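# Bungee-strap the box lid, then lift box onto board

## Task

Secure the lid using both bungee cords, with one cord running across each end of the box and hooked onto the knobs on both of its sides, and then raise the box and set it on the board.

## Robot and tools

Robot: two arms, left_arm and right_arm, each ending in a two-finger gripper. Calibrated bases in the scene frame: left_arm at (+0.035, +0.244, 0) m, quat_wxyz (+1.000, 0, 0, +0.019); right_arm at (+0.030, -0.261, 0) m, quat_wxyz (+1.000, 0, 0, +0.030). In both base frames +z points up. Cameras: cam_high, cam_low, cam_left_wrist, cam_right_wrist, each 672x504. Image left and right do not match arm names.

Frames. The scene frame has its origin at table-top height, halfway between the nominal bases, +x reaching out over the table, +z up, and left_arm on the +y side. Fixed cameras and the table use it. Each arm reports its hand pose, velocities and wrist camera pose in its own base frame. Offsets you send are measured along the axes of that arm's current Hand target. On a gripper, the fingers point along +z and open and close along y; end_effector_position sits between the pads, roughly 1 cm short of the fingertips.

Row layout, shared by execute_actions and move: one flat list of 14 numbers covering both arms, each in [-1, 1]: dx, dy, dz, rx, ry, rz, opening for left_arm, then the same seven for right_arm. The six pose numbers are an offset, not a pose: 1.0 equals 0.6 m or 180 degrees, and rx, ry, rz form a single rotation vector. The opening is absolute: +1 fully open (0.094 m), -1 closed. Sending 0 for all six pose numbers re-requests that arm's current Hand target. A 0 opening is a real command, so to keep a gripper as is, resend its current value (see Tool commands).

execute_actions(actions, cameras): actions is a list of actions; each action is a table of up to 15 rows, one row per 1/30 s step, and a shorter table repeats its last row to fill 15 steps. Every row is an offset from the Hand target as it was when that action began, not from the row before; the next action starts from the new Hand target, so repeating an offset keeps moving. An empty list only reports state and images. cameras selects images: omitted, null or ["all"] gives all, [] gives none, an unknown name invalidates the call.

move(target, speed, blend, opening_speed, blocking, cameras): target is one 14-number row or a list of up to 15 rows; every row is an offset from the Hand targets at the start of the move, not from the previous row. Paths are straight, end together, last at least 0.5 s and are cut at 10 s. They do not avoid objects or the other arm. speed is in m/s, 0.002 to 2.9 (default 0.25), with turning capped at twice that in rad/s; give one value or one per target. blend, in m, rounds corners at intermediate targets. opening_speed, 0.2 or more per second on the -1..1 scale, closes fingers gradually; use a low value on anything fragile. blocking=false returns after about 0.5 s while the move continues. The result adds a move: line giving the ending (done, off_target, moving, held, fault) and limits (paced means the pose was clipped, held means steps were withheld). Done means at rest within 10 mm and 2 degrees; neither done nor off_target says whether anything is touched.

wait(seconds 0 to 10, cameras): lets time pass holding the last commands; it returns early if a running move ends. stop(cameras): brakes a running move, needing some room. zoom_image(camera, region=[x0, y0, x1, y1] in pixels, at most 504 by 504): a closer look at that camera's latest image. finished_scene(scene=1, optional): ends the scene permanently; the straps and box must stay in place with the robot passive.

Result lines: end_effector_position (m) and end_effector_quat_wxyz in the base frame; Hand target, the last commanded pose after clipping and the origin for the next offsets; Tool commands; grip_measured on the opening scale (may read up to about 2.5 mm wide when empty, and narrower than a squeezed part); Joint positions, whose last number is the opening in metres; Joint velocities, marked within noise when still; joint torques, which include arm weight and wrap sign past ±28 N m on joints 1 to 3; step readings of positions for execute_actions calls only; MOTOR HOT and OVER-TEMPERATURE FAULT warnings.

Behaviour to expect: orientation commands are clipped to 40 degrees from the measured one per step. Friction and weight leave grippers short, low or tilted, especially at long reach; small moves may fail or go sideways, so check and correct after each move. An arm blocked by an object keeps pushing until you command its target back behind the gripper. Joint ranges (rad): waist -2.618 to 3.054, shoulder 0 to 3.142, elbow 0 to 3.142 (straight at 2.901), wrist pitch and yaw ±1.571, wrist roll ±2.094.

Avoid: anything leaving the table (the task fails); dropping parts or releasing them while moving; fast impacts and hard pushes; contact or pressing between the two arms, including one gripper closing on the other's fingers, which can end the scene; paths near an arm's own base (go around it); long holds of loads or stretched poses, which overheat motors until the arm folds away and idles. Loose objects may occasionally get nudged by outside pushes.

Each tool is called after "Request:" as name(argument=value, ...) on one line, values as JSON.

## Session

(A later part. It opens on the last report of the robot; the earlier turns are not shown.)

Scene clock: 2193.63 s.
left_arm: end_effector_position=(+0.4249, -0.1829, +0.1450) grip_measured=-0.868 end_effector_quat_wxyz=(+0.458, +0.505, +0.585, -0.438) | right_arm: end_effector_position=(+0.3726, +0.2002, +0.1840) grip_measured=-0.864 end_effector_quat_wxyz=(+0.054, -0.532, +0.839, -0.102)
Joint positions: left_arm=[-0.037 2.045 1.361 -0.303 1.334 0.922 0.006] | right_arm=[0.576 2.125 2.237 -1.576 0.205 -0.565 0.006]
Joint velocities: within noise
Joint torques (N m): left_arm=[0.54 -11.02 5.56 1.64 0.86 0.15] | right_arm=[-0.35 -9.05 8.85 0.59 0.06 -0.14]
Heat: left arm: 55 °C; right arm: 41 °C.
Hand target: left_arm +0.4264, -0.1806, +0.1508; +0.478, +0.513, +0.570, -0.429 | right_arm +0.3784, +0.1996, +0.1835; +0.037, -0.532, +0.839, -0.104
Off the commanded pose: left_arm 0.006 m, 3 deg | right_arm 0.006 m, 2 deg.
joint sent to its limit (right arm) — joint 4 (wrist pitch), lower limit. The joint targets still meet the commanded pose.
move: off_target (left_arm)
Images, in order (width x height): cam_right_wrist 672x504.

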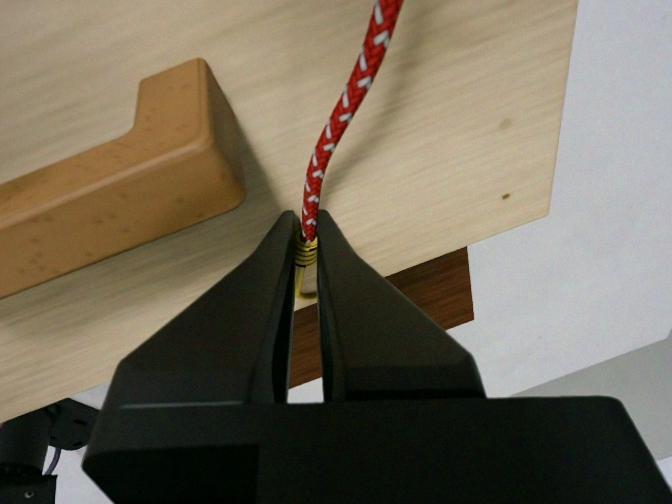

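Request:
move(target=[[0,0,0,0,0,0,-1.0,0,0,0,0,0,0,-0.5],[0,0,0,0,0,0,-1.0,0,-0.0025,0.0048,0,0,0.0444,-0.5]], speed=0.06, opening_speed=0.6, cameras=["cam_right_wrist"])

Scene clock: 2201.43 s.
left_arm: end_effector_position=(+0.4249, -0.1829, +0.1450) grip_measured=-0.868 end_effector_quat_wxyz=(+0.458, +0.505, +0.585, -0.439) | right_arm: end_effector_position=(+0.3739, +0.1991, +0.1836) grip_measured=-0.503 end_effector_quat_wxyz=(+0.059, -0.483, +0.868, -0.099)
Joint positions: left_arm=[-0.037 2.045 1.361 -0.303 1.334 0.922 0.006] | right_arm=[0.572 2.129 2.241 -1.577 0.205 -0.454 0.023]
Joint velocities: within noise
Joint torques (N m): left_arm=[0.54 -11.02 5.55 1.64 0.86 0.15] | right_arm=[-0.39 -8.58 8.81 0.61 0.06 0.08]
Heat: left arm: 56 °C; right arm: 42 °C.
Hand target: left_arm +0.4264, -0.1806, +0.1508; +0.478, +0.513, +0.570, -0.430 | right_arm +0.3803, +0.1986, +0.1811; +0.044, -0.473, +0.874, -0.101
Off the commanded pose: left_arm 0.006 m, 3 deg | right_arm 0.007 m, 2 deg.
joint sent to its limit (right arm) — joint 4 (wrist pitch), lower limit. The joint targets still meet the commanded pose.
move: off_target (left_arm)
Images, in order (width x height): cam_right_wrist 672x504.

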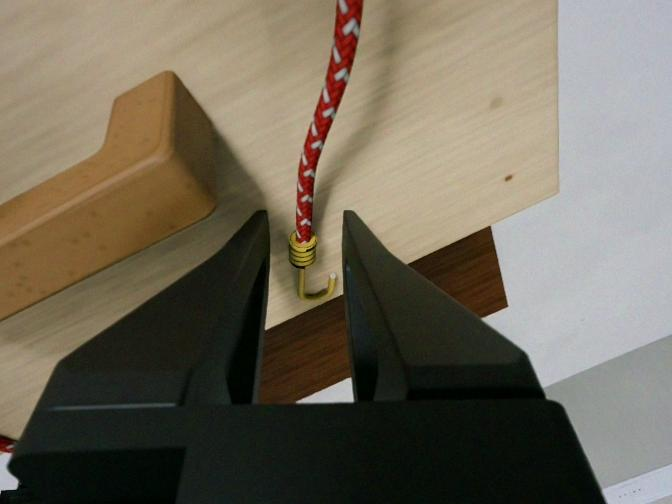

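Request:
move(target=[[0,0,0,0,0,0,-1.0,0,0.0,0.0058,0,0,0,-0.5],[0,0,0,0,0,0,-1.0,0,0.0,0.0058,0,0,0,-1.0]], speed=0.05, opening_speed=0.4, cameras=["cam_right_wrist"])

Scene clock: 2204.70 s.
left_arm: end_effector_position=(+0.4249, -0.1829, +0.1450) grip_measured=-0.868 end_effector_quat_wxyz=(+0.458, +0.505, +0.585, -0.439) | right_arm: end_effector_position=(+0.3743, +0.1994, +0.1819) grip_measured=-0.858 end_effector_quat_wxyz=(+0.056, -0.483, +0.868, -0.099)
Joint positions: left_arm=[-0.037 2.045 1.361 -0.303 1.334 0.922 0.006] | right_arm=[0.572 2.136 2.246 -1.58 0.205 -0.453 0.007]
Joint velocities: within noise
Joint torques (N m): left_arm=[0.54 -10.99 5.56 1.64 0.86 0.15] | right_arm=[-0.54 -8.61 8.25 0.63 0.06 0.08]
Heat: left arm: 56 °C; right arm: 42 °C.
Hand target: left_arm +0.4264, -0.1806, +0.1508; +0.478, +0.513, +0.570, -0.430 | right_arm +0.3809, +0.1981, +0.1776; +0.044, -0.473, +0.874, -0.101
Off the commanded pose: left_arm 0.006 m, 3 deg | right_arm 0.008 m, 2 deg.
joint sent to its limit (right arm) — joint 4 (wrist pitch), lower limit. The joint targets still meet the commanded pose.
move: off_target (left_arm)
Images, in order (width x height): cam_right_wrist 672x504.

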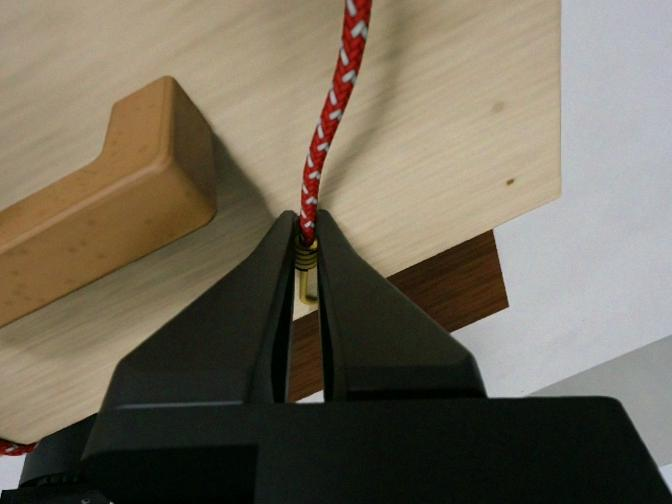

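Request:
move(target=[[0,0,0,0,0,0,-1.0,0,-0.0290,-0.0517,0.0036,-0.0400,-0.1497,-1.0],[0,0,0,0,0,0,-1.0,0.0402,-0.0557,-0.0292,0.0036,-0.0400,-0.1497,-1.0]], speed=0.12, blend=[0.01, 0], cameras=["cam_right_wrist"])

Scene clock: 2234.93 s.
left_arm: end_effector_position=(+0.4257, -0.1825, +0.1463) grip_measured=-0.870 end_effector_quat_wxyz=(+0.462, +0.506, +0.582, -0.438) | right_arm: end_effector_position=(+0.3958, +0.1633, +0.1879) grip_measured=-0.859 end_effector_quat_wxyz=(+0.057, -0.665, +0.740, -0.081)
Joint positions: left_arm=[-0.035 2.045 1.361 -0.293 1.339 0.921 0.006] | right_arm=[0.44 2.099 2.215 -1.53 0.123 -1.034 0.007]
Joint velocities: within noise
Joint torques (N m): left_arm=[0.4 -11.07 5.41 1.58 0.8 0.11] | right_arm=[0.14 -15.49 5.07 0.79 -0.11 -0.16]
Heat: left arm: 57 °C; right arm: 43 °C.
Hand target: left_arm +0.4264, -0.1806, +0.1508; +0.478, +0.513, +0.570, -0.430 | right_arm +0.3920, +0.1625, +0.2024; +0.076, -0.668, +0.735, -0.084
Off the commanded pose: left_arm 0.005 m, 3 deg | right_arm 0.015 m, 2 deg.
move: off_target (left_arm, right_arm)
Images, in order (width x height): cam_right_wrist 672x504.

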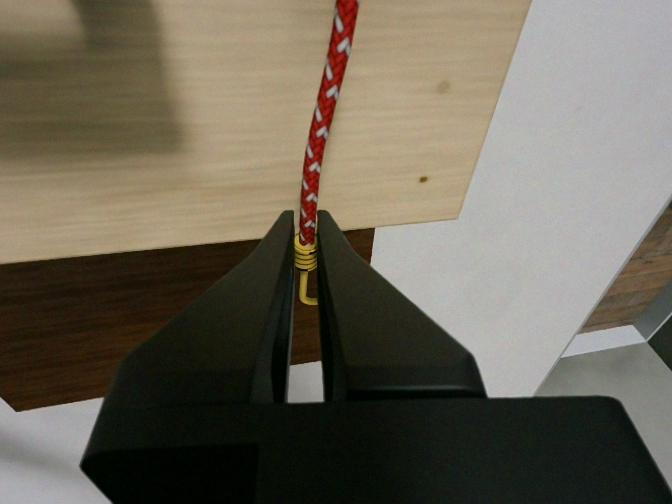

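Request:
move(target=[[0,0,0,0,0,0,-1.0,0.0448,0.0203,0.0272,0,-0.0812,0.0188,-1.0],[0,0,0,0,0,0,-1.0,0.0585,0.0240,0.0437,0,-0.2164,0.0500,-1.0],[0,0,0,0,0,0,-1.0,0.0610,0.0288,0.0650,0,-0.3517,0.0813,-1.0]], speed=0.12, blend=[0.005, 0.005, 0], cameras=["cam_right_wrist"])

Scene clock: 2252.73 s.
left_arm: end_effector_position=(+0.4275, -0.1829, +0.1485) grip_measured=-0.870 end_effector_quat_wxyz=(+0.470, +0.510, +0.574, -0.435) | right_arm: end_effector_position=(+0.3821, +0.1371, +0.1634) grip_measured=-0.859 end_effector_quat_wxyz=(+0.463, -0.532, +0.645, +0.294)
Joint positions: left_arm=[-0.035 2.045 1.357 -0.255 1.347 0.911 0.006] | right_arm=[-0.038 1.704 1.138 -0.443 -1.081 -1.074 0.007]
Joint velocities: within noise
Joint torques (N m): left_arm=[0.42 -11.23 5.29 1.38 0.72 0.1] | right_arm=[-1.63 -9.69 5.12 1.29 -0.31 0.03]
Heat: left arm: 57 °C; right arm: 42 °C.
Hand target: left_arm +0.4264, -0.1806, +0.1509; +0.478, +0.513, +0.570, -0.430 | right_arm +0.3805, +0.1268, +0.1607; +0.459, -0.519, +0.661, +0.288
Off the commanded pose: left_arm 0.003 m, 1 deg | right_arm 0.011 m, 3 deg.
move: off_target (right_arm)
Images, in order (width x height): cam_right_wrist 672x504.

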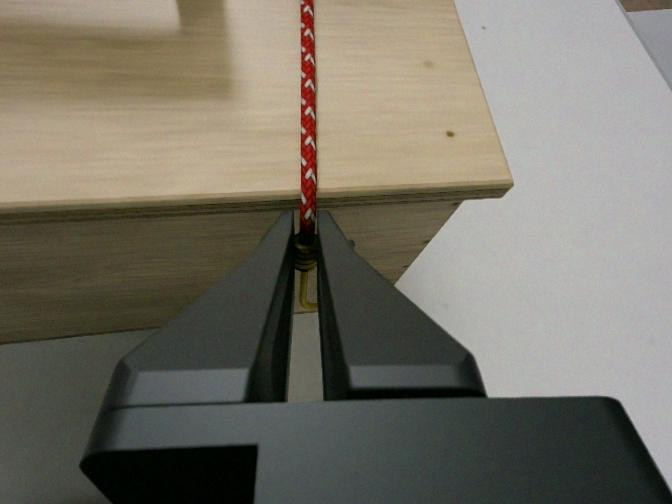

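Request:
zoom_image(camera="cam_right_wrist", region=[260, 180, 480, 330])

Scaled by 2.291.

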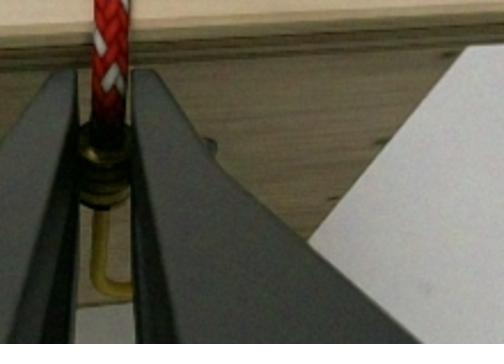

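Request:
move(target=[0,0,0,0,0,0,-1.0,0.0192,0.0062,0.0077,0,-0.0595,0.0138,-1.0], speed=0.08, cameras=["cam_right_wrist"])

Scene clock: 2265.87 s.
left_arm: end_effector_position=(+0.4276, -0.1829, +0.1486) grip_measured=-0.870 end_effector_quat_wxyz=(+0.471, +0.510, +0.574, -0.435) | right_arm: end_effector_position=(+0.3778, +0.1364, +0.1611) grip_measured=-0.859 end_effector_quat_wxyz=(+0.523, -0.495, +0.605, +0.340)
Joint positions: left_arm=[-0.035 2.045 1.356 -0.253 1.347 0.911 0.006] | right_arm=[-0.071 1.704 0.948 -0.012 -1.245 -0.85 0.007]
Joint velocities: within noise
Joint torques (N m): left_arm=[0.4 -11.23 5.27 1.37 0.71 0.11] | right_arm=[-1.7 -6.08 4.81 1.44 -0.35 0]
Heat: left arm: 58 °C; right arm: 40 °C.
Hand target: left_arm +0.4264, -0.1806, +0.1508; +0.478, +0.513, +0.570, -0.430 | right_arm +0.3778, +0.1271, +0.1479; +0.512, -0.475, +0.627, +0.345
Off the commanded pose: left_arm 0.003 m, 1 deg | right_arm 0.016 m, 4 deg.
move: off_target (right_arm)
Images, in order (width x height): cam_right_wrist 672x504.

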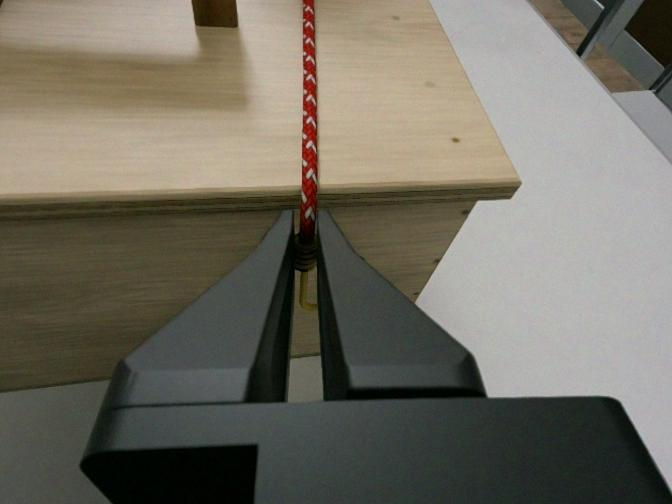

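Request:
move(target=[0,0,0,0,0,0,-1.0,0.0453,0.0025,0.0111,0,0,0,-1.0], speed=0.05, cameras=["cam_right_wrist"])

Scene clock: 2269.20 s.
left_arm: end_effector_position=(+0.4276, -0.1829, +0.1486) grip_measured=-0.870 end_effector_quat_wxyz=(+0.471, +0.510, +0.574, -0.435) | right_arm: end_effector_position=(+0.3786, +0.1376, +0.1517) grip_measured=-0.859 end_effector_quat_wxyz=(+0.546, -0.510, +0.574, +0.335)
Joint positions: left_arm=[-0.035 2.045 1.356 -0.253 1.347 0.911 0.006] | right_arm=[-0.073 1.746 0.898 0.158 -1.285 -0.846 0.007]
Joint velocities: within noise
Joint torques (N m): left_arm=[0.43 -11.25 5.3 1.36 0.71 0.1] | right_arm=[-1.54 -4.42 3.59 1.07 0.07 0.07]
Heat: left arm: 58 °C; right arm: 40 °C.
Hand target: left_arm +0.4264, -0.1806, +0.1508; +0.478, +0.513, +0.570, -0.430 | right_arm +0.3779, +0.1271, +0.1198; +0.512, -0.475, +0.627, +0.345
Off the commanded pose: left_arm 0.003 m, 1 deg | right_arm 0.034 m, 8 deg.
move: off_target (right_arm)
Images, in order (width x height): cam_right_wrist 672x504.

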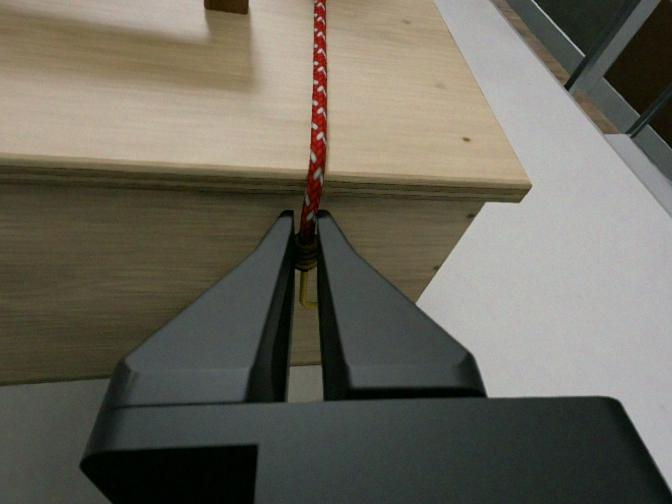

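Request:
wait(seconds=0.1, cameras=["cam_high", "cam_left_wrist"])

Request:
zoom_image(camera="cam_high", region=[260, 110, 420, 230])

Scene clock: 2273.17 s.
left_arm: end_effector_position=(+0.4276, -0.1829, +0.1486) grip_measured=-0.870 end_effector_quat_wxyz=(+0.471, +0.510, +0.574, -0.435) | right_arm: end_effector_position=(+0.3787, +0.1376, +0.1517) grip_measured=-0.859 end_effector_quat_wxyz=(+0.546, -0.509, +0.575, +0.335)
Joint positions: left_arm=[-0.035 2.045 1.356 -0.253 1.347 0.911 0.006] | right_arm=[-0.073 1.746 0.898 0.158 -1.285 -0.844 0.007]
Joint velocities: within noise
Joint torques (N m): left_arm=[0.42 -11.23 5.26 1.37 0.7 0.1] | right_arm=[-1.54 -4.42 3.51 1.03 0.08 0.06]
Heat: left arm: 58 °C; right arm: 39 °C.
Hand target: left_arm +0.4264, -0.1806, +0.1508; +0.478, +0.513, +0.570, -0.430 | right_arm +0.3779, +0.1271, +0.1198; +0.512, -0.475, +0.627, +0.345
Tool commands: left_gripper/opening=-1.0 right_gripper/opening=-1.0
Off the commanded pose: left_arm 0.003 m, 1 deg | right_arm 0.034 m, 8 deg.
wait: 0.10 s; at rest from the start
Images, in order (width x height): cam_high 672x504, cam_left_wrist 672x504.

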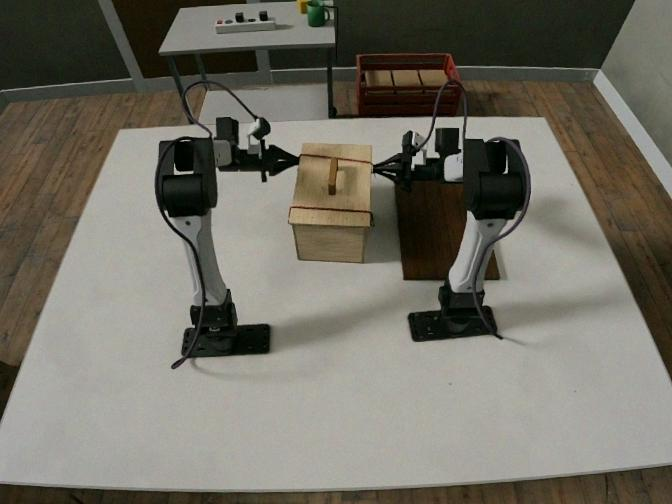

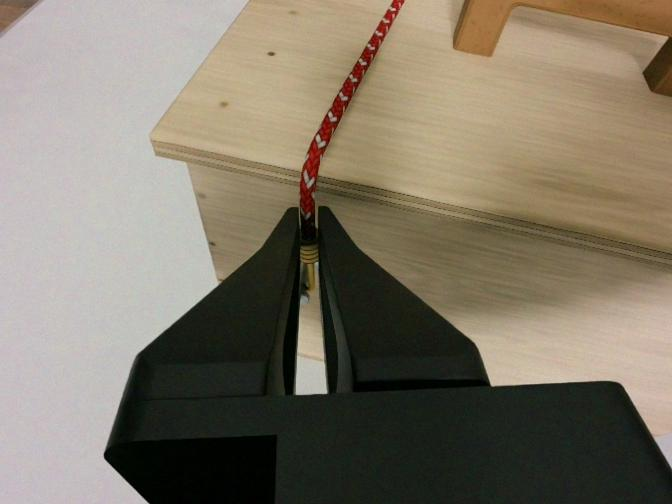

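Scaled by 3.150.

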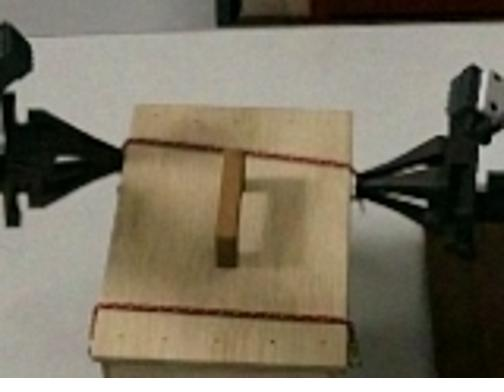

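Request:
move(target=[0,0,0,0,0,0,-1.0,0.0510,-0.0005,0.0027,0.0134,0.0315,0.0656,-1.0], speed=0.06, cameras=["cam_right_wrist"])

Scene clock: 2284.03 s.
left_arm: end_effector_position=(+0.4276, -0.1829, +0.1486) grip_measured=-0.870 end_effector_quat_wxyz=(+0.470, +0.510, +0.574, -0.435) | right_arm: end_effector_position=(+0.3784, +0.1350, +0.1414) grip_measured=-0.859 end_effector_quat_wxyz=(+0.520, -0.469, +0.619, +0.356)
Joint positions: left_arm=[-0.035 2.045 1.356 -0.253 1.347 0.91 0.006] | right_arm=[-0.075 1.746 0.876 0.161 -1.25 -0.731 0.007]
Joint velocities: within noise
Joint torques (N m): left_arm=[0.4 -11.23 5.27 1.36 0.7 0.1] | right_arm=[-1.47 -3.22 2.73 0.45 0.66 0.03]
Heat: left arm: 58 °C; right arm: 39 °C.
Hand target: left_arm +0.4264, -0.1806, +0.1508; +0.478, +0.513, +0.570, -0.430 | right_arm +0.3779, +0.1210, +0.0897; +0.452, -0.414, +0.704, +0.359
Off the commanded pose: left_arm 0.003 m, 1 deg | right_arm 0.053 m, 14 deg.
move: off_target (right_arm)
Images, in order (width x height): cam_right_wrist 672x504.

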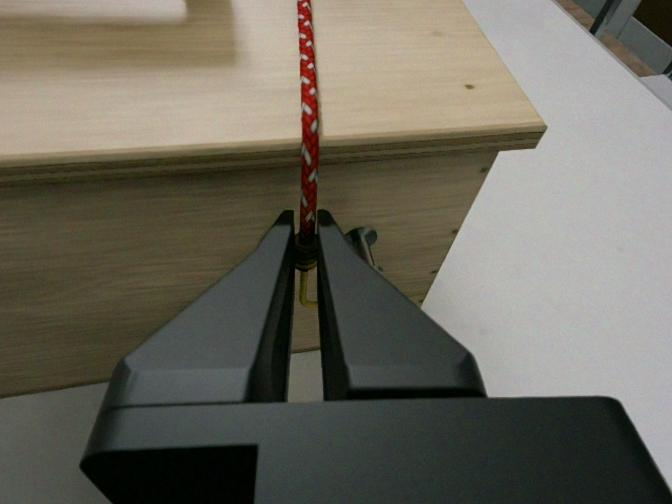

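Request:
zoom_image(camera="cam_right_wrist", region=[280, 200, 420, 320])

Scaled by 3.600.

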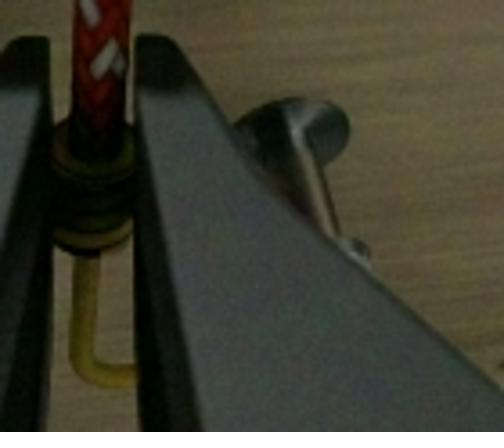

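Request:
move(target=[0,0,0,0,0,0,-1.0,0.0477,-0.0037,0.0252,0.0053,0.0127,0.0284,-1.0], speed=0.06, cameras=["cam_right_wrist"])

Scene clock: 2291.23 s.
left_arm: end_effector_position=(+0.4276, -0.1829, +0.1486) grip_measured=-0.870 end_effector_quat_wxyz=(+0.470, +0.510, +0.574, -0.435) | right_arm: end_effector_position=(+0.3806, +0.1352, +0.1257) grip_measured=-0.859 end_effector_quat_wxyz=(+0.516, -0.452, +0.630, +0.363)
Joint positions: left_arm=[-0.035 2.045 1.356 -0.253 1.347 0.91 0.006] | right_arm=[-0.073 1.788 0.837 0.279 -1.239 -0.654 0.007]
Joint velocities: within noise
Joint torques (N m): left_arm=[0.4 -11.26 5.27 1.36 0.7 0.1] | right_arm=[-0.13 -2.03 1.57 0.24 1.04 0.02]
Heat: left arm: 58 °C; right arm: 38 °C.
Hand target: left_arm +0.4264, -0.1806, +0.1508; +0.478, +0.513, +0.570, -0.430 | right_arm +0.3780, +0.1261, +0.0578; +0.425, -0.385, +0.733, +0.365
Off the commanded pose: left_arm 0.003 m, 1 deg | right_arm 0.069 m, 18 deg.
move: off_target (right_arm)
Images, in order (width x height): cam_right_wrist 672x504.

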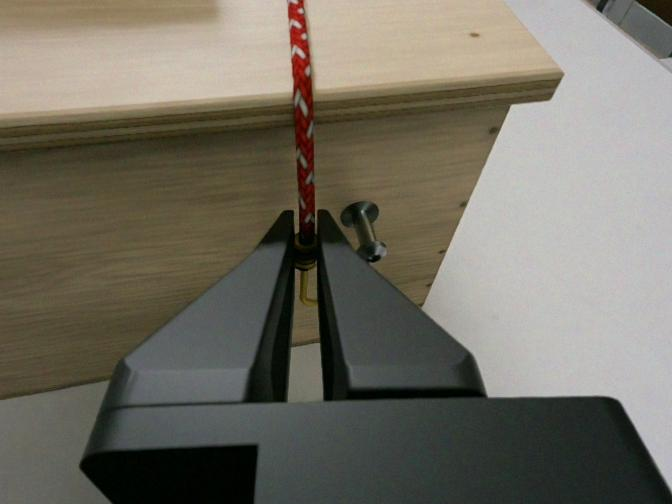

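Request:
move(target=[0,0,0,0,0,0,-1.0,-0.0037,0.0035,0.0125,0,0,0,-1.0], speed=0.06, cameras=["cam_right_wrist"])

Scene clock: 2305.50 s.
left_arm: end_effector_position=(+0.4276, -0.1829, +0.1486) grip_measured=-0.870 end_effector_quat_wxyz=(+0.470, +0.510, +0.574, -0.435) | right_arm: end_effector_position=(+0.3808, +0.1394, +0.1204) grip_measured=-0.859 end_effector_quat_wxyz=(+0.517, -0.446, +0.636, +0.360)
Joint positions: left_arm=[-0.035 2.045 1.356 -0.253 1.347 0.91 0.006] | right_arm=[-0.057 1.795 0.808 0.355 -1.212 -0.603 0.007]
Joint velocities: within noise
Joint torques (N m): left_arm=[0.39 -11.23 5.27 1.37 0.71 0.1] | right_arm=[0.58 -1.96 2.78 0.17 0.98 0.05]
Heat: left arm: 59 °C; right arm: 37 °C.
Hand target: left_arm +0.4264, -0.1806, +0.1508; +0.478, +0.513, +0.570, -0.430 | right_arm +0.3795, +0.1341, +0.0574; +0.425, -0.385, +0.733, +0.365
Off the commanded pose: left_arm 0.003 m, 1 deg | right_arm 0.063 m, 17 deg.
move: off_target (right_arm)
Images, in order (width x height): cam_right_wrist 672x504.

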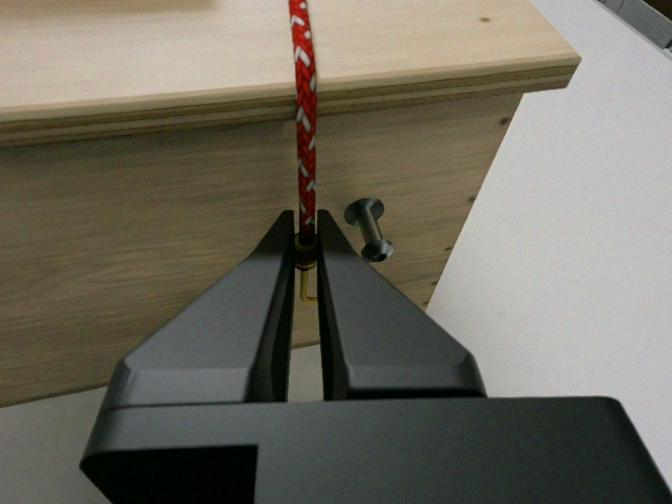

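Request:
move(target=[0,0,0,0,0,0,-1.0,-0.0360,0.0112,-0.0047,-0.0045,-0.0110,-0.0252,-1.0], speed=0.06, cameras=["cam_right_wrist"])

Scene clock: 2309.53 s.
left_arm: end_effector_position=(+0.4276, -0.1829, +0.1486) grip_measured=-0.870 end_effector_quat_wxyz=(+0.470, +0.510, +0.574, -0.435) | right_arm: end_effector_position=(+0.3815, +0.1434, +0.1233) grip_measured=-0.859 end_effector_quat_wxyz=(+0.521, -0.452, +0.630, +0.357)
Joint positions: left_arm=[-0.035 2.045 1.356 -0.253 1.347 0.91 0.006] | right_arm=[-0.046 1.792 0.81 0.372 -1.208 -0.601 0.007]
Joint velocities: within noise
Joint torques (N m): left_arm=[0.4 -11.23 5.26 1.37 0.7 0.1] | right_arm=[0.81 -4.72 4.23 0.31 0.7 -0.05]
Heat: left arm: 59 °C; right arm: 37 °C.
Hand target: left_arm +0.4264, -0.1806, +0.1508; +0.478, +0.513, +0.570, -0.430 | right_arm +0.3800, +0.1401, +0.0794; +0.449, -0.410, +0.708, +0.359
Off the commanded pose: left_arm 0.003 m, 1 deg | right_arm 0.044 m, 13 deg.
move: off_target (right_arm)
Images, in order (width x height): cam_right_wrist 672x504.

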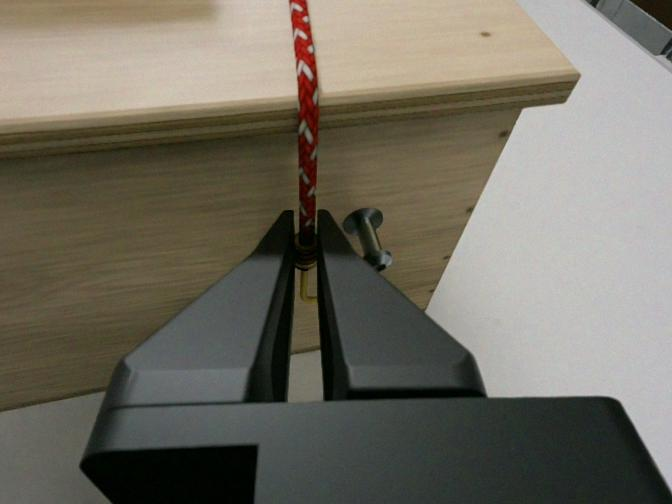

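Request:
move(target=[[0,0,0,0,0,0,-1.0,-0.0253,0.0043,-0.0075,-0.0030,-0.0084,-0.0188,-1.0],[0,0,0,0,0,0,-1.0,-0.0300,-0.0142,-0.0023,-0.0030,-0.0084,-0.0188,-1.0]], speed=0.05, cameras=["cam_right_wrist"])

Scene clock: 2314.53 s.
left_arm: end_effector_position=(+0.4276, -0.1829, +0.1486) grip_measured=-0.870 end_effector_quat_wxyz=(+0.470, +0.510, +0.574, -0.435) | right_arm: end_effector_position=(+0.3881, +0.1430, +0.1310) grip_measured=-0.859 end_effector_quat_wxyz=(+0.514, -0.455, +0.634, +0.357)
Joint positions: left_arm=[-0.035 2.045 1.356 -0.253 1.347 0.91 0.006] | right_arm=[-0.046 1.789 0.871 0.265 -1.206 -0.635 0.007]
Joint velocities: within noise
Joint torques (N m): left_arm=[0.39 -11.25 5.29 1.37 0.72 0.1] | right_arm=[0.62 -3.67 5.89 0.72 0.45 -0.18]
Heat: left arm: 59 °C; right arm: 37 °C.
Hand target: left_arm +0.4264, -0.1806, +0.1508; +0.478, +0.513, +0.570, -0.430 | right_arm +0.3918, +0.1401, +0.0954; +0.467, -0.428, +0.688, +0.355
Off the commanded pose: left_arm 0.003 m, 1 deg | right_arm 0.036 m, 9 deg.
move: off_target (right_arm)
Images, in order (width x height): cam_right_wrist 672x504.

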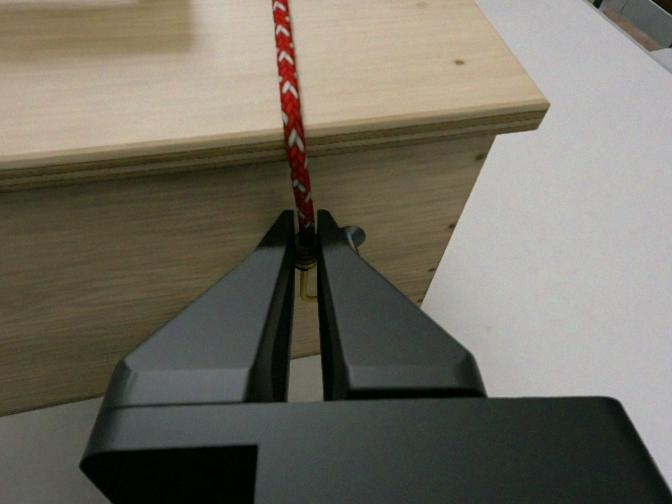

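Request:
move(target=[[0,0,0,0,0,0,-1.0,0.0205,-0.0020,0.0068,0,0,0,-1.0],[0,0,0,0,0,0,-1.0,0.0188,-0.0115,0.0093,0,0,0,-1.0]], speed=0.05, cameras=["cam_right_wrist"])

Scene clock: 2318.30 s.
left_arm: end_effector_position=(+0.4276, -0.1829, +0.1486) grip_measured=-0.870 end_effector_quat_wxyz=(+0.470, +0.510, +0.574, -0.435) | right_arm: end_effector_position=(+0.3920, +0.1445, +0.1277) grip_measured=-0.859 end_effector_quat_wxyz=(+0.520, -0.464, +0.619, +0.362)
Joint positions: left_arm=[-0.035 2.045 1.356 -0.253 1.347 0.91 0.006] | right_arm=[-0.046 1.829 0.887 0.304 -1.234 -0.647 0.007]
Joint velocities: within noise
Joint torques (N m): left_arm=[0.39 -11.25 5.26 1.37 0.71 0.1] | right_arm=[0.5 -3 4.86 0.69 0.74 -0.14]
Heat: left arm: 59 °C; right arm: 37 °C.
Hand target: left_arm +0.4264, -0.1806, +0.1508; +0.478, +0.513, +0.570, -0.430 | right_arm +0.3978, +0.1395, +0.0824; +0.467, -0.429, +0.687, +0.355
Off the commanded pose: left_arm 0.003 m, 1 deg | right_arm 0.046 m, 11 deg.
move: off_target (right_arm)
Images, in order (width x height): cam_right_wrist 672x504.

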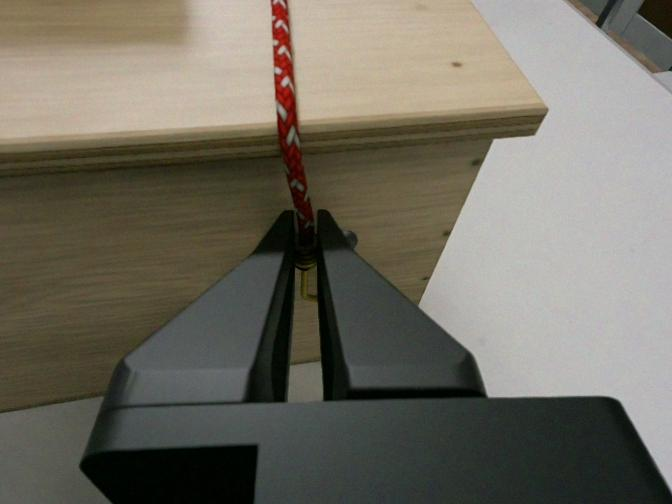

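Request:
move(target=[0,0,0,0,0,0,-1.0,-0.0035,-0.0190,0.0050,0,0,0,-1.0], speed=0.05, cameras=["cam_right_wrist"])

Scene clock: 2323.40 s.
left_arm: end_effector_position=(+0.4276, -0.1829, +0.1486) grip_measured=-0.870 end_effector_quat_wxyz=(+0.470, +0.510, +0.574, -0.435) | right_arm: end_effector_position=(+0.3988, +0.1454, +0.1293) grip_measured=-0.859 end_effector_quat_wxyz=(+0.522, -0.467, +0.611, +0.369)
Joint positions: left_arm=[-0.035 2.045 1.356 -0.253 1.347 0.91 0.006] | right_arm=[-0.046 1.861 0.925 0.303 -1.256 -0.647 0.007]
Joint velocities: within noise
Joint torques (N m): left_arm=[0.4 -11.22 5.29 1.37 0.71 0.1] | right_arm=[0.1 -3.18 5.46 0.62 0.95 -0.12]
Heat: left arm: 59 °C; right arm: 37 °C.
Hand target: left_arm +0.4264, -0.1806, +0.1508; +0.478, +0.513, +0.570, -0.430 | right_arm +0.4098, +0.1384, +0.0825; +0.467, -0.429, +0.687, +0.355
Off the commanded pose: left_arm 0.003 m, 1 deg | right_arm 0.049 m, 12 deg.
move: off_target (right_arm)
Images, in order (width x height): cam_right_wrist 672x504.

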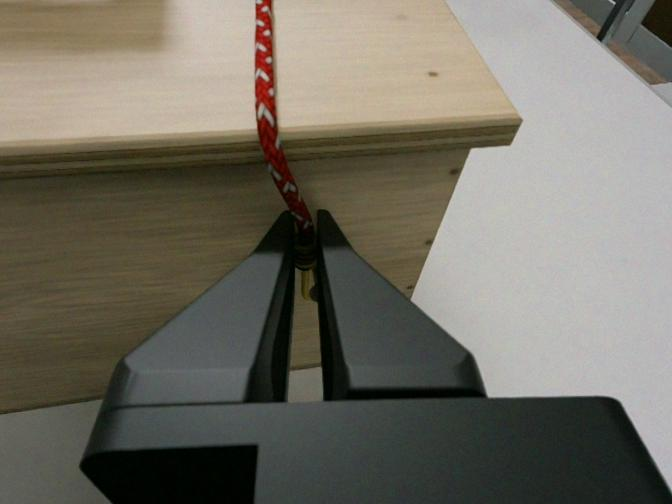

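Request:
zoom_image(camera="cam_right_wrist", region=[270, 200, 350, 320])

Scaled by 4.200.

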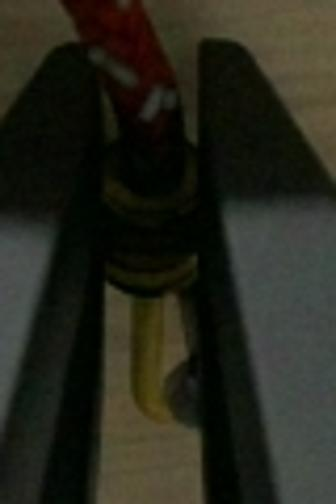

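Request:
move(target=[0,0,0,0,0,0,-1.0,-0.0298,0.0125,-0.0130,-0.0030,-0.0083,-0.0188,-1.0], speed=0.05, cameras=["cam_right_wrist"])

Request:
zoom_image(camera="cam_right_wrist", region=[270, 200, 350, 320])

Scene clock: 2330.53 s.
left_arm: end_effector_position=(+0.4276, -0.1829, +0.1486) grip_measured=-0.870 end_effector_quat_wxyz=(+0.470, +0.510, +0.574, -0.435) | right_arm: end_effector_position=(+0.3967, +0.1458, +0.1294) grip_measured=-0.859 end_effector_quat_wxyz=(+0.521, -0.471, +0.608, +0.370)
Joint positions: left_arm=[-0.035 2.045 1.356 -0.253 1.347 0.91 0.006] | right_arm=[-0.046 1.859 0.925 0.287 -1.263 -0.666 0.007]
Joint velocities: within noise
Joint torques (N m): left_arm=[0.39 -11.23 5.3 1.37 0.71 0.1] | right_arm=[0.01 -7.45 5.49 0.67 0.7 -0.16]
Heat: left arm: 60 °C; right arm: 37 °C.
Hand target: left_arm +0.4264, -0.1806, +0.1508; +0.478, +0.513, +0.570, -0.430 | right_arm +0.4038, +0.1389, +0.1024; +0.484, -0.446, +0.667, +0.349
Off the commanded pose: left_arm 0.003 m, 1 deg | right_arm 0.029 m, 9 deg.
move: off_target (right_arm)
Images, in order (width x height): cam_right_wrist 672x504.

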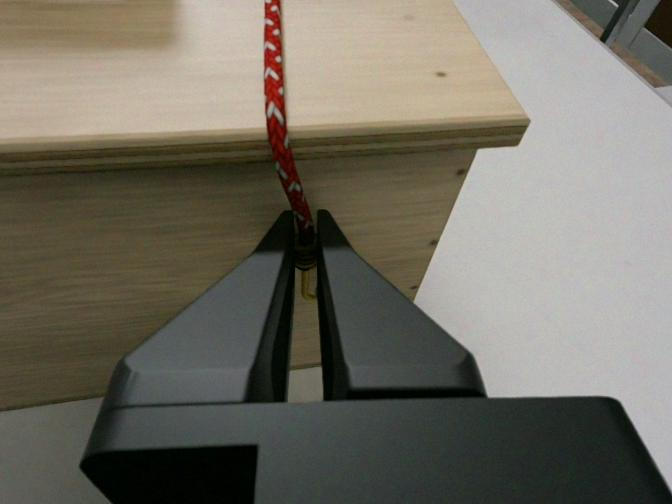

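Scaled by 4.200.

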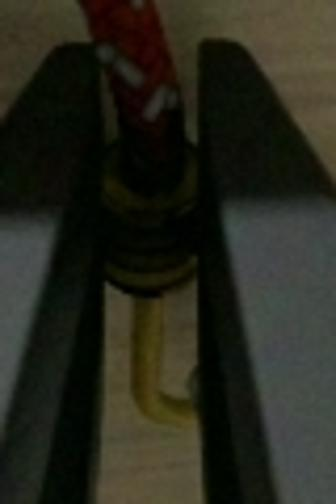

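Request:
move(target=[[0,0,0,0,0,0,-1.0,-0.0012,-0.0113,0.0028,0,0,0,-1.0],[0,0,0,0,0,0,-1.0,-0.0203,-0.0107,-0.0030,-0.0015,-0.0040,-0.0090,-1.0]], speed=0.04, cameras=["cam_right_wrist"])

Request:
zoom_image(camera="cam_right_wrist", region=[270, 200, 350, 320])

Scene clock: 2334.20 s.
left_arm: end_effector_position=(+0.4276, -0.1829, +0.1486) grip_measured=-0.870 end_effector_quat_wxyz=(+0.470, +0.510, +0.574, -0.435) | right_arm: end_effector_position=(+0.3996, +0.1457, +0.1331) grip_measured=-0.859 end_effector_quat_wxyz=(+0.513, -0.471, +0.612, +0.374)
Joint positions: left_arm=[-0.035 2.045 1.356 -0.253 1.347 0.91 0.006] | right_arm=[-0.046 1.858 0.966 0.202 -1.263 -0.693 0.007]
Joint velocities: within noise
Joint torques (N m): left_arm=[0.39 -11.25 5.29 1.36 0.7 0.11] | right_arm=[-0.24 -7.38 6.71 0.97 0.56 -0.11]
Heat: left arm: 60 °C; right arm: 37 °C.
Hand target: left_arm +0.4264, -0.1806, +0.1508; +0.478, +0.513, +0.570, -0.430 | right_arm +0.4108, +0.1382, +0.1145; +0.492, -0.455, +0.656, +0.347
Off the commanded pose: left_arm 0.003 m, 1 deg | right_arm 0.023 m, 7 deg.
move: off_target (right_arm)
Images, in order (width x height): cam_right_wrist 672x504.

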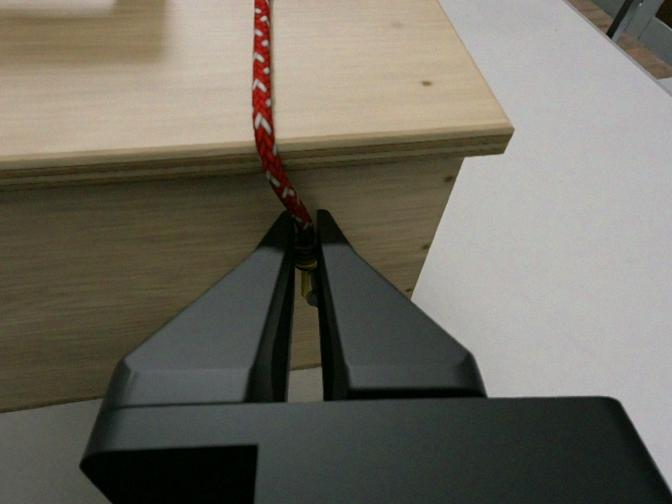

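Scaled by 4.200.

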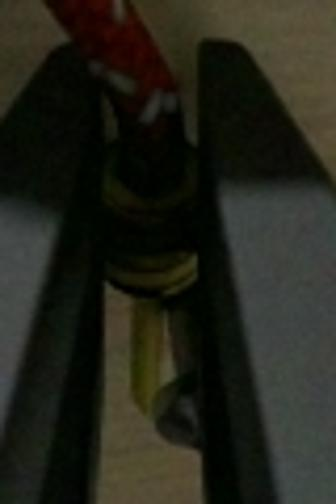

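Request:
move(target=[0,0,0,0,0,0,-1.0,-0.0220,0.0067,-0.0078,-0.0015,-0.0056,-0.0124,-1.0], speed=0.04, cameras=["cam_right_wrist"])

Request:
zoom_image(camera="cam_right_wrist", region=[270, 200, 350, 320])

Scene clock: 2338.50 s.
left_arm: end_effector_position=(+0.4276, -0.1829, +0.1486) grip_measured=-0.870 end_effector_quat_wxyz=(+0.470, +0.510, +0.574, -0.435) | right_arm: end_effector_position=(+0.3983, +0.1456, +0.1377) grip_measured=-0.859 end_effector_quat_wxyz=(+0.517, -0.476, +0.608, +0.369)
Joint positions: left_arm=[-0.035 2.045 1.356 -0.253 1.347 0.91 0.006] | right_arm=[-0.046 1.843 0.966 0.189 -1.263 -0.708 0.007]
Joint velocities: within noise
Joint torques (N m): left_arm=[0.39 -11.22 5.26 1.36 0.7 0.1] | right_arm=[-0.25 -9.24 6.93 1.02 0.41 -0.12]
Heat: left arm: 60 °C; right arm: 37 °C.
Hand target: left_arm +0.4264, -0.1806, +0.1508; +0.478, +0.513, +0.570, -0.430 | right_arm +0.4068, +0.1386, +0.1285; +0.504, -0.465, +0.642, +0.343
Off the commanded pose: left_arm 0.003 m, 1 deg | right_arm 0.014 m, 5 deg.
move: off_target (right_arm)
Images, in order (width x height): cam_right_wrist 672x504.

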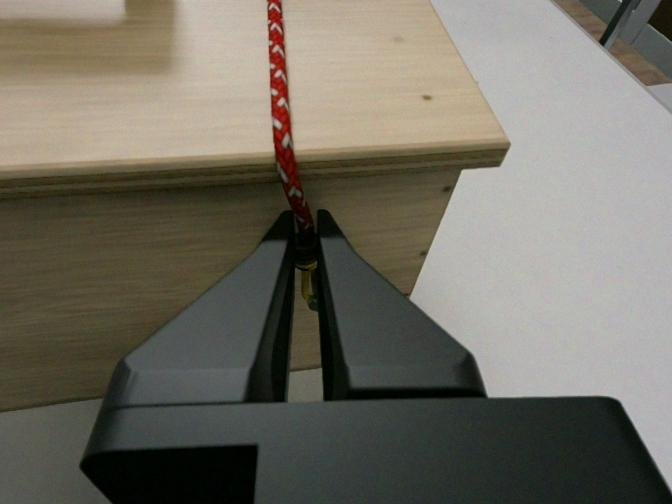

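Scaled by 4.200.

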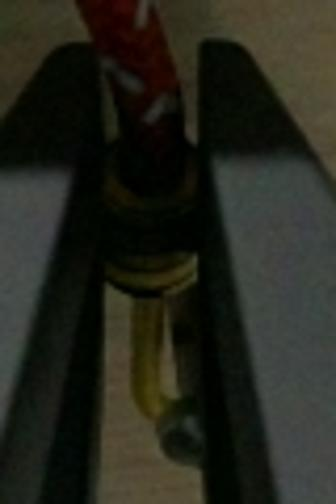

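Request:
move(target=[0,0,0,0,0,0,-1.0,-0.0225,0.0009,-0.0065,-0.0007,-0.0039,-0.0093,-1.0], speed=0.04, cameras=["cam_right_wrist"])

Request:
zoom_image(camera="cam_right_wrist", region=[270, 200, 350, 320])

Scene clock: 2341.77 s.
left_arm: end_effector_position=(+0.4276, -0.1829, +0.1486) grip_measured=-0.870 end_effector_quat_wxyz=(+0.470, +0.510, +0.574, -0.435) | right_arm: end_effector_position=(+0.3983, +0.1443, +0.1446) grip_measured=-0.859 end_effector_quat_wxyz=(+0.518, -0.477, +0.610, +0.363)
Joint positions: left_arm=[-0.035 2.045 1.356 -0.253 1.347 0.91 0.006] | right_arm=[-0.048 1.82 0.976 0.15 -1.255 -0.722 0.007]
Joint velocities: within noise
Joint torques (N m): left_arm=[0.39 -11.25 5.29 1.37 0.7 0.1] | right_arm=[-0.16 -9.81 7.57 1.12 0.23 -0.2]
Heat: left arm: 60 °C; right arm: 37 °C.
Hand target: left_arm +0.4264, -0.1806, +0.1508; +0.478, +0.513, +0.570, -0.430 | right_arm +0.4058, +0.1387, +0.1424; +0.512, -0.473, +0.632, +0.339
Off the commanded pose: left_arm 0.003 m, 1 deg | right_arm 0.010 m, 4 deg.
move: off_target (right_arm)
Images, in order (width x height): cam_right_wrist 672x504.

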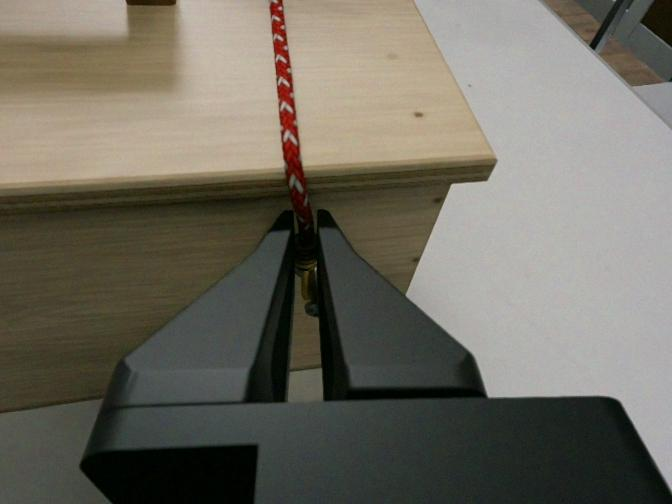

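Scaled by 4.200.

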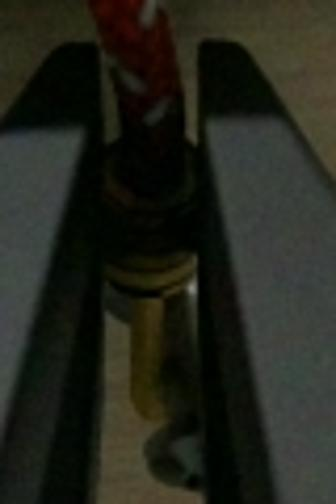

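Request:
move(target=[[0,0,0,0,0,0,-1.0,-0.0105,0.0125,0.0005,-0.0138,-0.0160,-0.0018,-1.0],[0,0,0,0,0,0,-1.0,-0.0105,0.0125,0.0005,-0.0138,-0.0160,-0.0018,-0.6]], speed=0.04, opening_speed=0.4, cameras=["cam_right_wrist"])

Request:
zoom_image(camera="cam_right_wrist", region=[250, 190, 370, 330])

Scene clock: 2350.97 s.
left_arm: end_effector_position=(+0.4276, -0.1829, +0.1486) grip_measured=-0.870 end_effector_quat_wxyz=(+0.470, +0.510, +0.574, -0.435) | right_arm: end_effector_position=(+0.3961, +0.1448, +0.1439) grip_measured=-0.603 end_effector_quat_wxyz=(+0.514, -0.475, +0.611, +0.370)
Joint positions: left_arm=[-0.035 2.045 1.356 -0.253 1.347 0.91 0.006] | right_arm=[-0.048 1.82 0.977 0.134 -1.262 -0.723 0.019]
Joint velocities: within noise
Joint torques (N m): left_arm=[0.4 -11.25 5.27 1.37 0.7 0.11] | right_arm=[-0.03 -9.17 7.23 1.49 -0.3 -0.1]
Heat: left arm: 60 °C; right arm: 37 °C.
Hand target: left_arm +0.4264, -0.1806, +0.1508; +0.478, +0.513, +0.570, -0.430 | right_arm +0.3990, +0.1430, +0.1481; +0.518, -0.477, +0.610, +0.363
Off the commanded pose: left_arm 0.003 m, 1 deg | right_arm 0.005 m, 1 deg.
move: done
Images, in order (width x height): cam_right_wrist 672x504.

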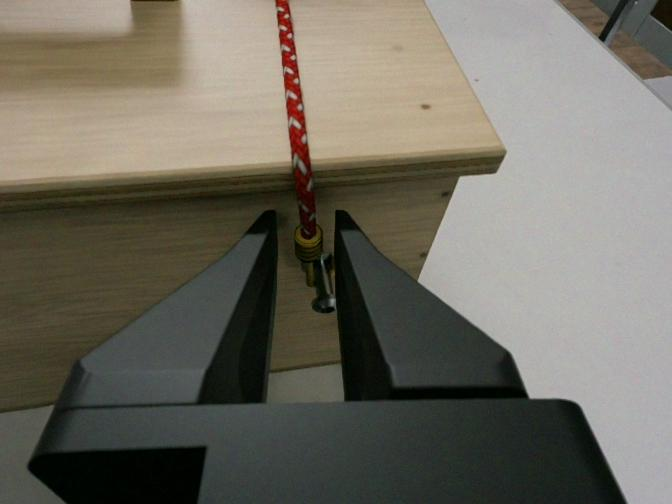

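Scaled by 3.600.

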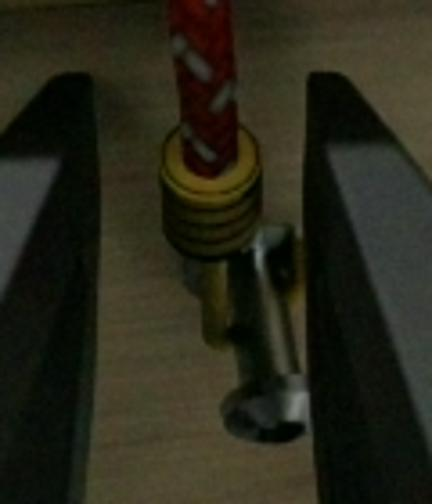

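Request:
move(target=[[0,0,0,0,0,0,-0.6,0,0,0,0,0,0,-0.45],[0,0,-0.12,0,0,0,-0.6,0,0,-0.12,0,0,0,-0.45]], speed=0.07, opening_speed=0.4, cameras=["cam_right_wrist", "cam_left_wrist"])

Scene clock: 2362.10 s.
left_arm: end_effector_position=(+0.4134, -0.1115, +0.1603) grip_measured=-0.603 end_effector_quat_wxyz=(+0.469, +0.504, +0.579, -0.436) | right_arm: end_effector_position=(+0.3724, +0.0780, +0.1585) grip_measured=-0.453 end_effector_quat_wxyz=(+0.512, -0.475, +0.617, +0.363)
Joint positions: left_arm=[0.142 2.18 1.673 -1.264 1.387 1.741 0.019] | right_arm=[-0.25 1.828 1.174 -0.704 -1.352 -1.392 0.026]
Joint velocities: within noise
Joint torques (N m): left_arm=[0.1 -9.61 8.42 -0.12 0.84 0.26] | right_arm=[-0.13 -6.69 8.77 0.59 -0.71 -0.2]
Heat: left arm: 60 °C; right arm: 38 °C.
Hand target: left_arm +0.4190, -0.1101, +0.1635; +0.478, +0.513, +0.569, -0.430 | right_arm +0.3785, +0.0754, +0.1625; +0.518, -0.477, +0.610, +0.363
Off the commanded pose: left_arm 0.007 m, 2 deg | right_arm 0.008 m, 1 deg.
move: done
Images, in order (width x height): cam_left_wrist 672x504, cam_right_wrist 672x504.

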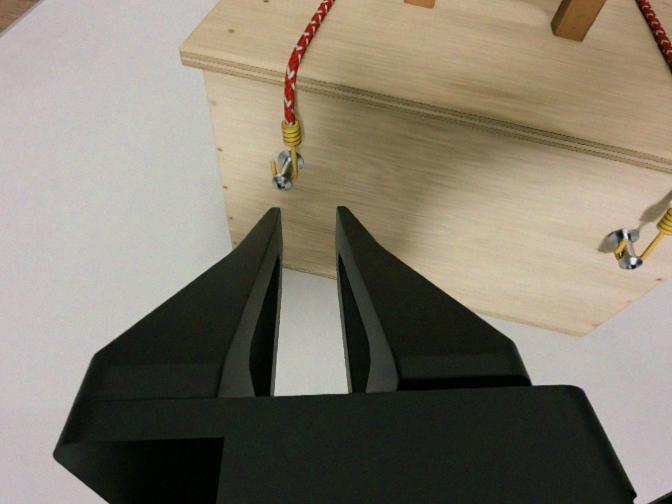

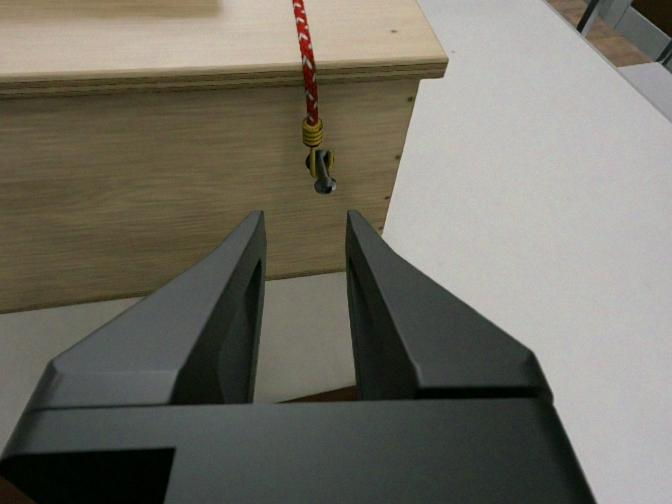

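Request:
move(target=[[-0.05,0,-0.12,0,0,0,-0.6,-0.1735,-0.0117,-0.0442,0,0,0,-0.45],[-0.1,0,-0.2,0,0,0,-0.6,-0.2087,0.0788,0.0632,0.3324,0.2900,0.3160,-0.2]], speed=0.25, blend=[0.03, 0], cameras=["cam_right_wrist", "cam_high"])

Scene clock: 2381.07 s.
left_arm: end_effector_position=(+0.4086, -0.0057, +0.2229) grip_measured=-0.603 end_effector_quat_wxyz=(+0.508, +0.445, +0.643, -0.361) | right_arm: end_effector_position=(+0.3416, +0.1481, +0.2710) grip_measured=-0.203 end_effector_quat_wxyz=(+0.174, +0.039, +0.984, +0.005)
Joint positions: left_arm=[0.408 2.087 1.805 -1.551 1.339 1.828 0.019] | right_arm=[0.484 1.809 2.124 -1.575 0.163 0.537 0.037]
Joint velocities: within noise
Joint torques (N m): left_arm=[0.49 -12.98 8.43 -0.26 0.77 0.06] | right_arm=[0.58 -6.71 8.79 1.03 0.15 0.07]
Heat: left arm: 62 °C; right arm: 40 °C.
Hand target: left_arm +0.4076, -0.0029, +0.2434; +0.478, +0.513, +0.570, -0.430 | right_arm +0.3450, +0.1501, +0.2749; +0.157, +0.046, +0.987, -0.007
Off the commanded pose: left_arm 0.021 m, 14 deg | right_arm 0.006 m, 3 deg.
joint sent to its limit (left arm) — joint 4 (wrist pitch), lower limit. The joint targets are off in orientation, not in position.
joint sent to its limit (right arm) — joint 4 (wrist pitch), lower limit. The joint targets are off in orientation, not in position.
move: off_target (left_arm, right_arm); target 2's new opening was sent with right_arm's hand 0.005 m and 3 deg from that target
Images, in order (width x height): cam_high 672x504, cam_right_wrist 672x504.

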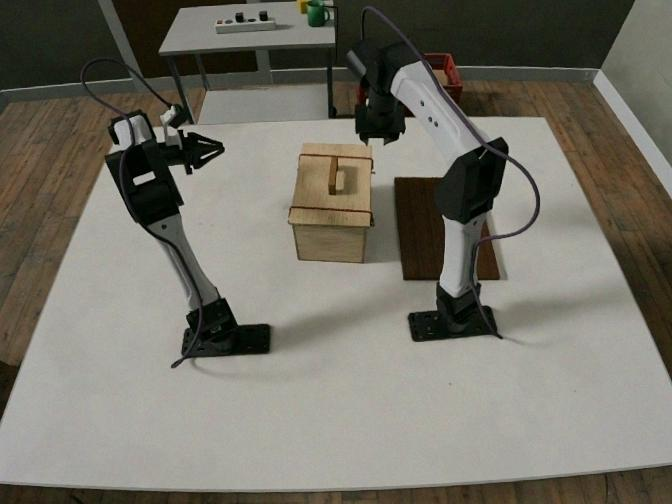

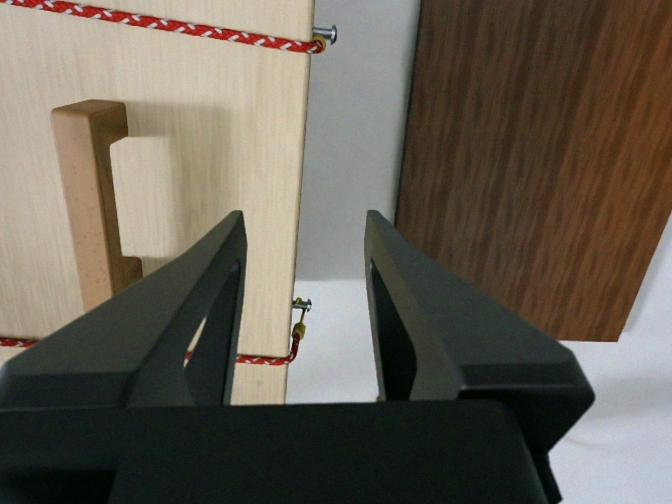

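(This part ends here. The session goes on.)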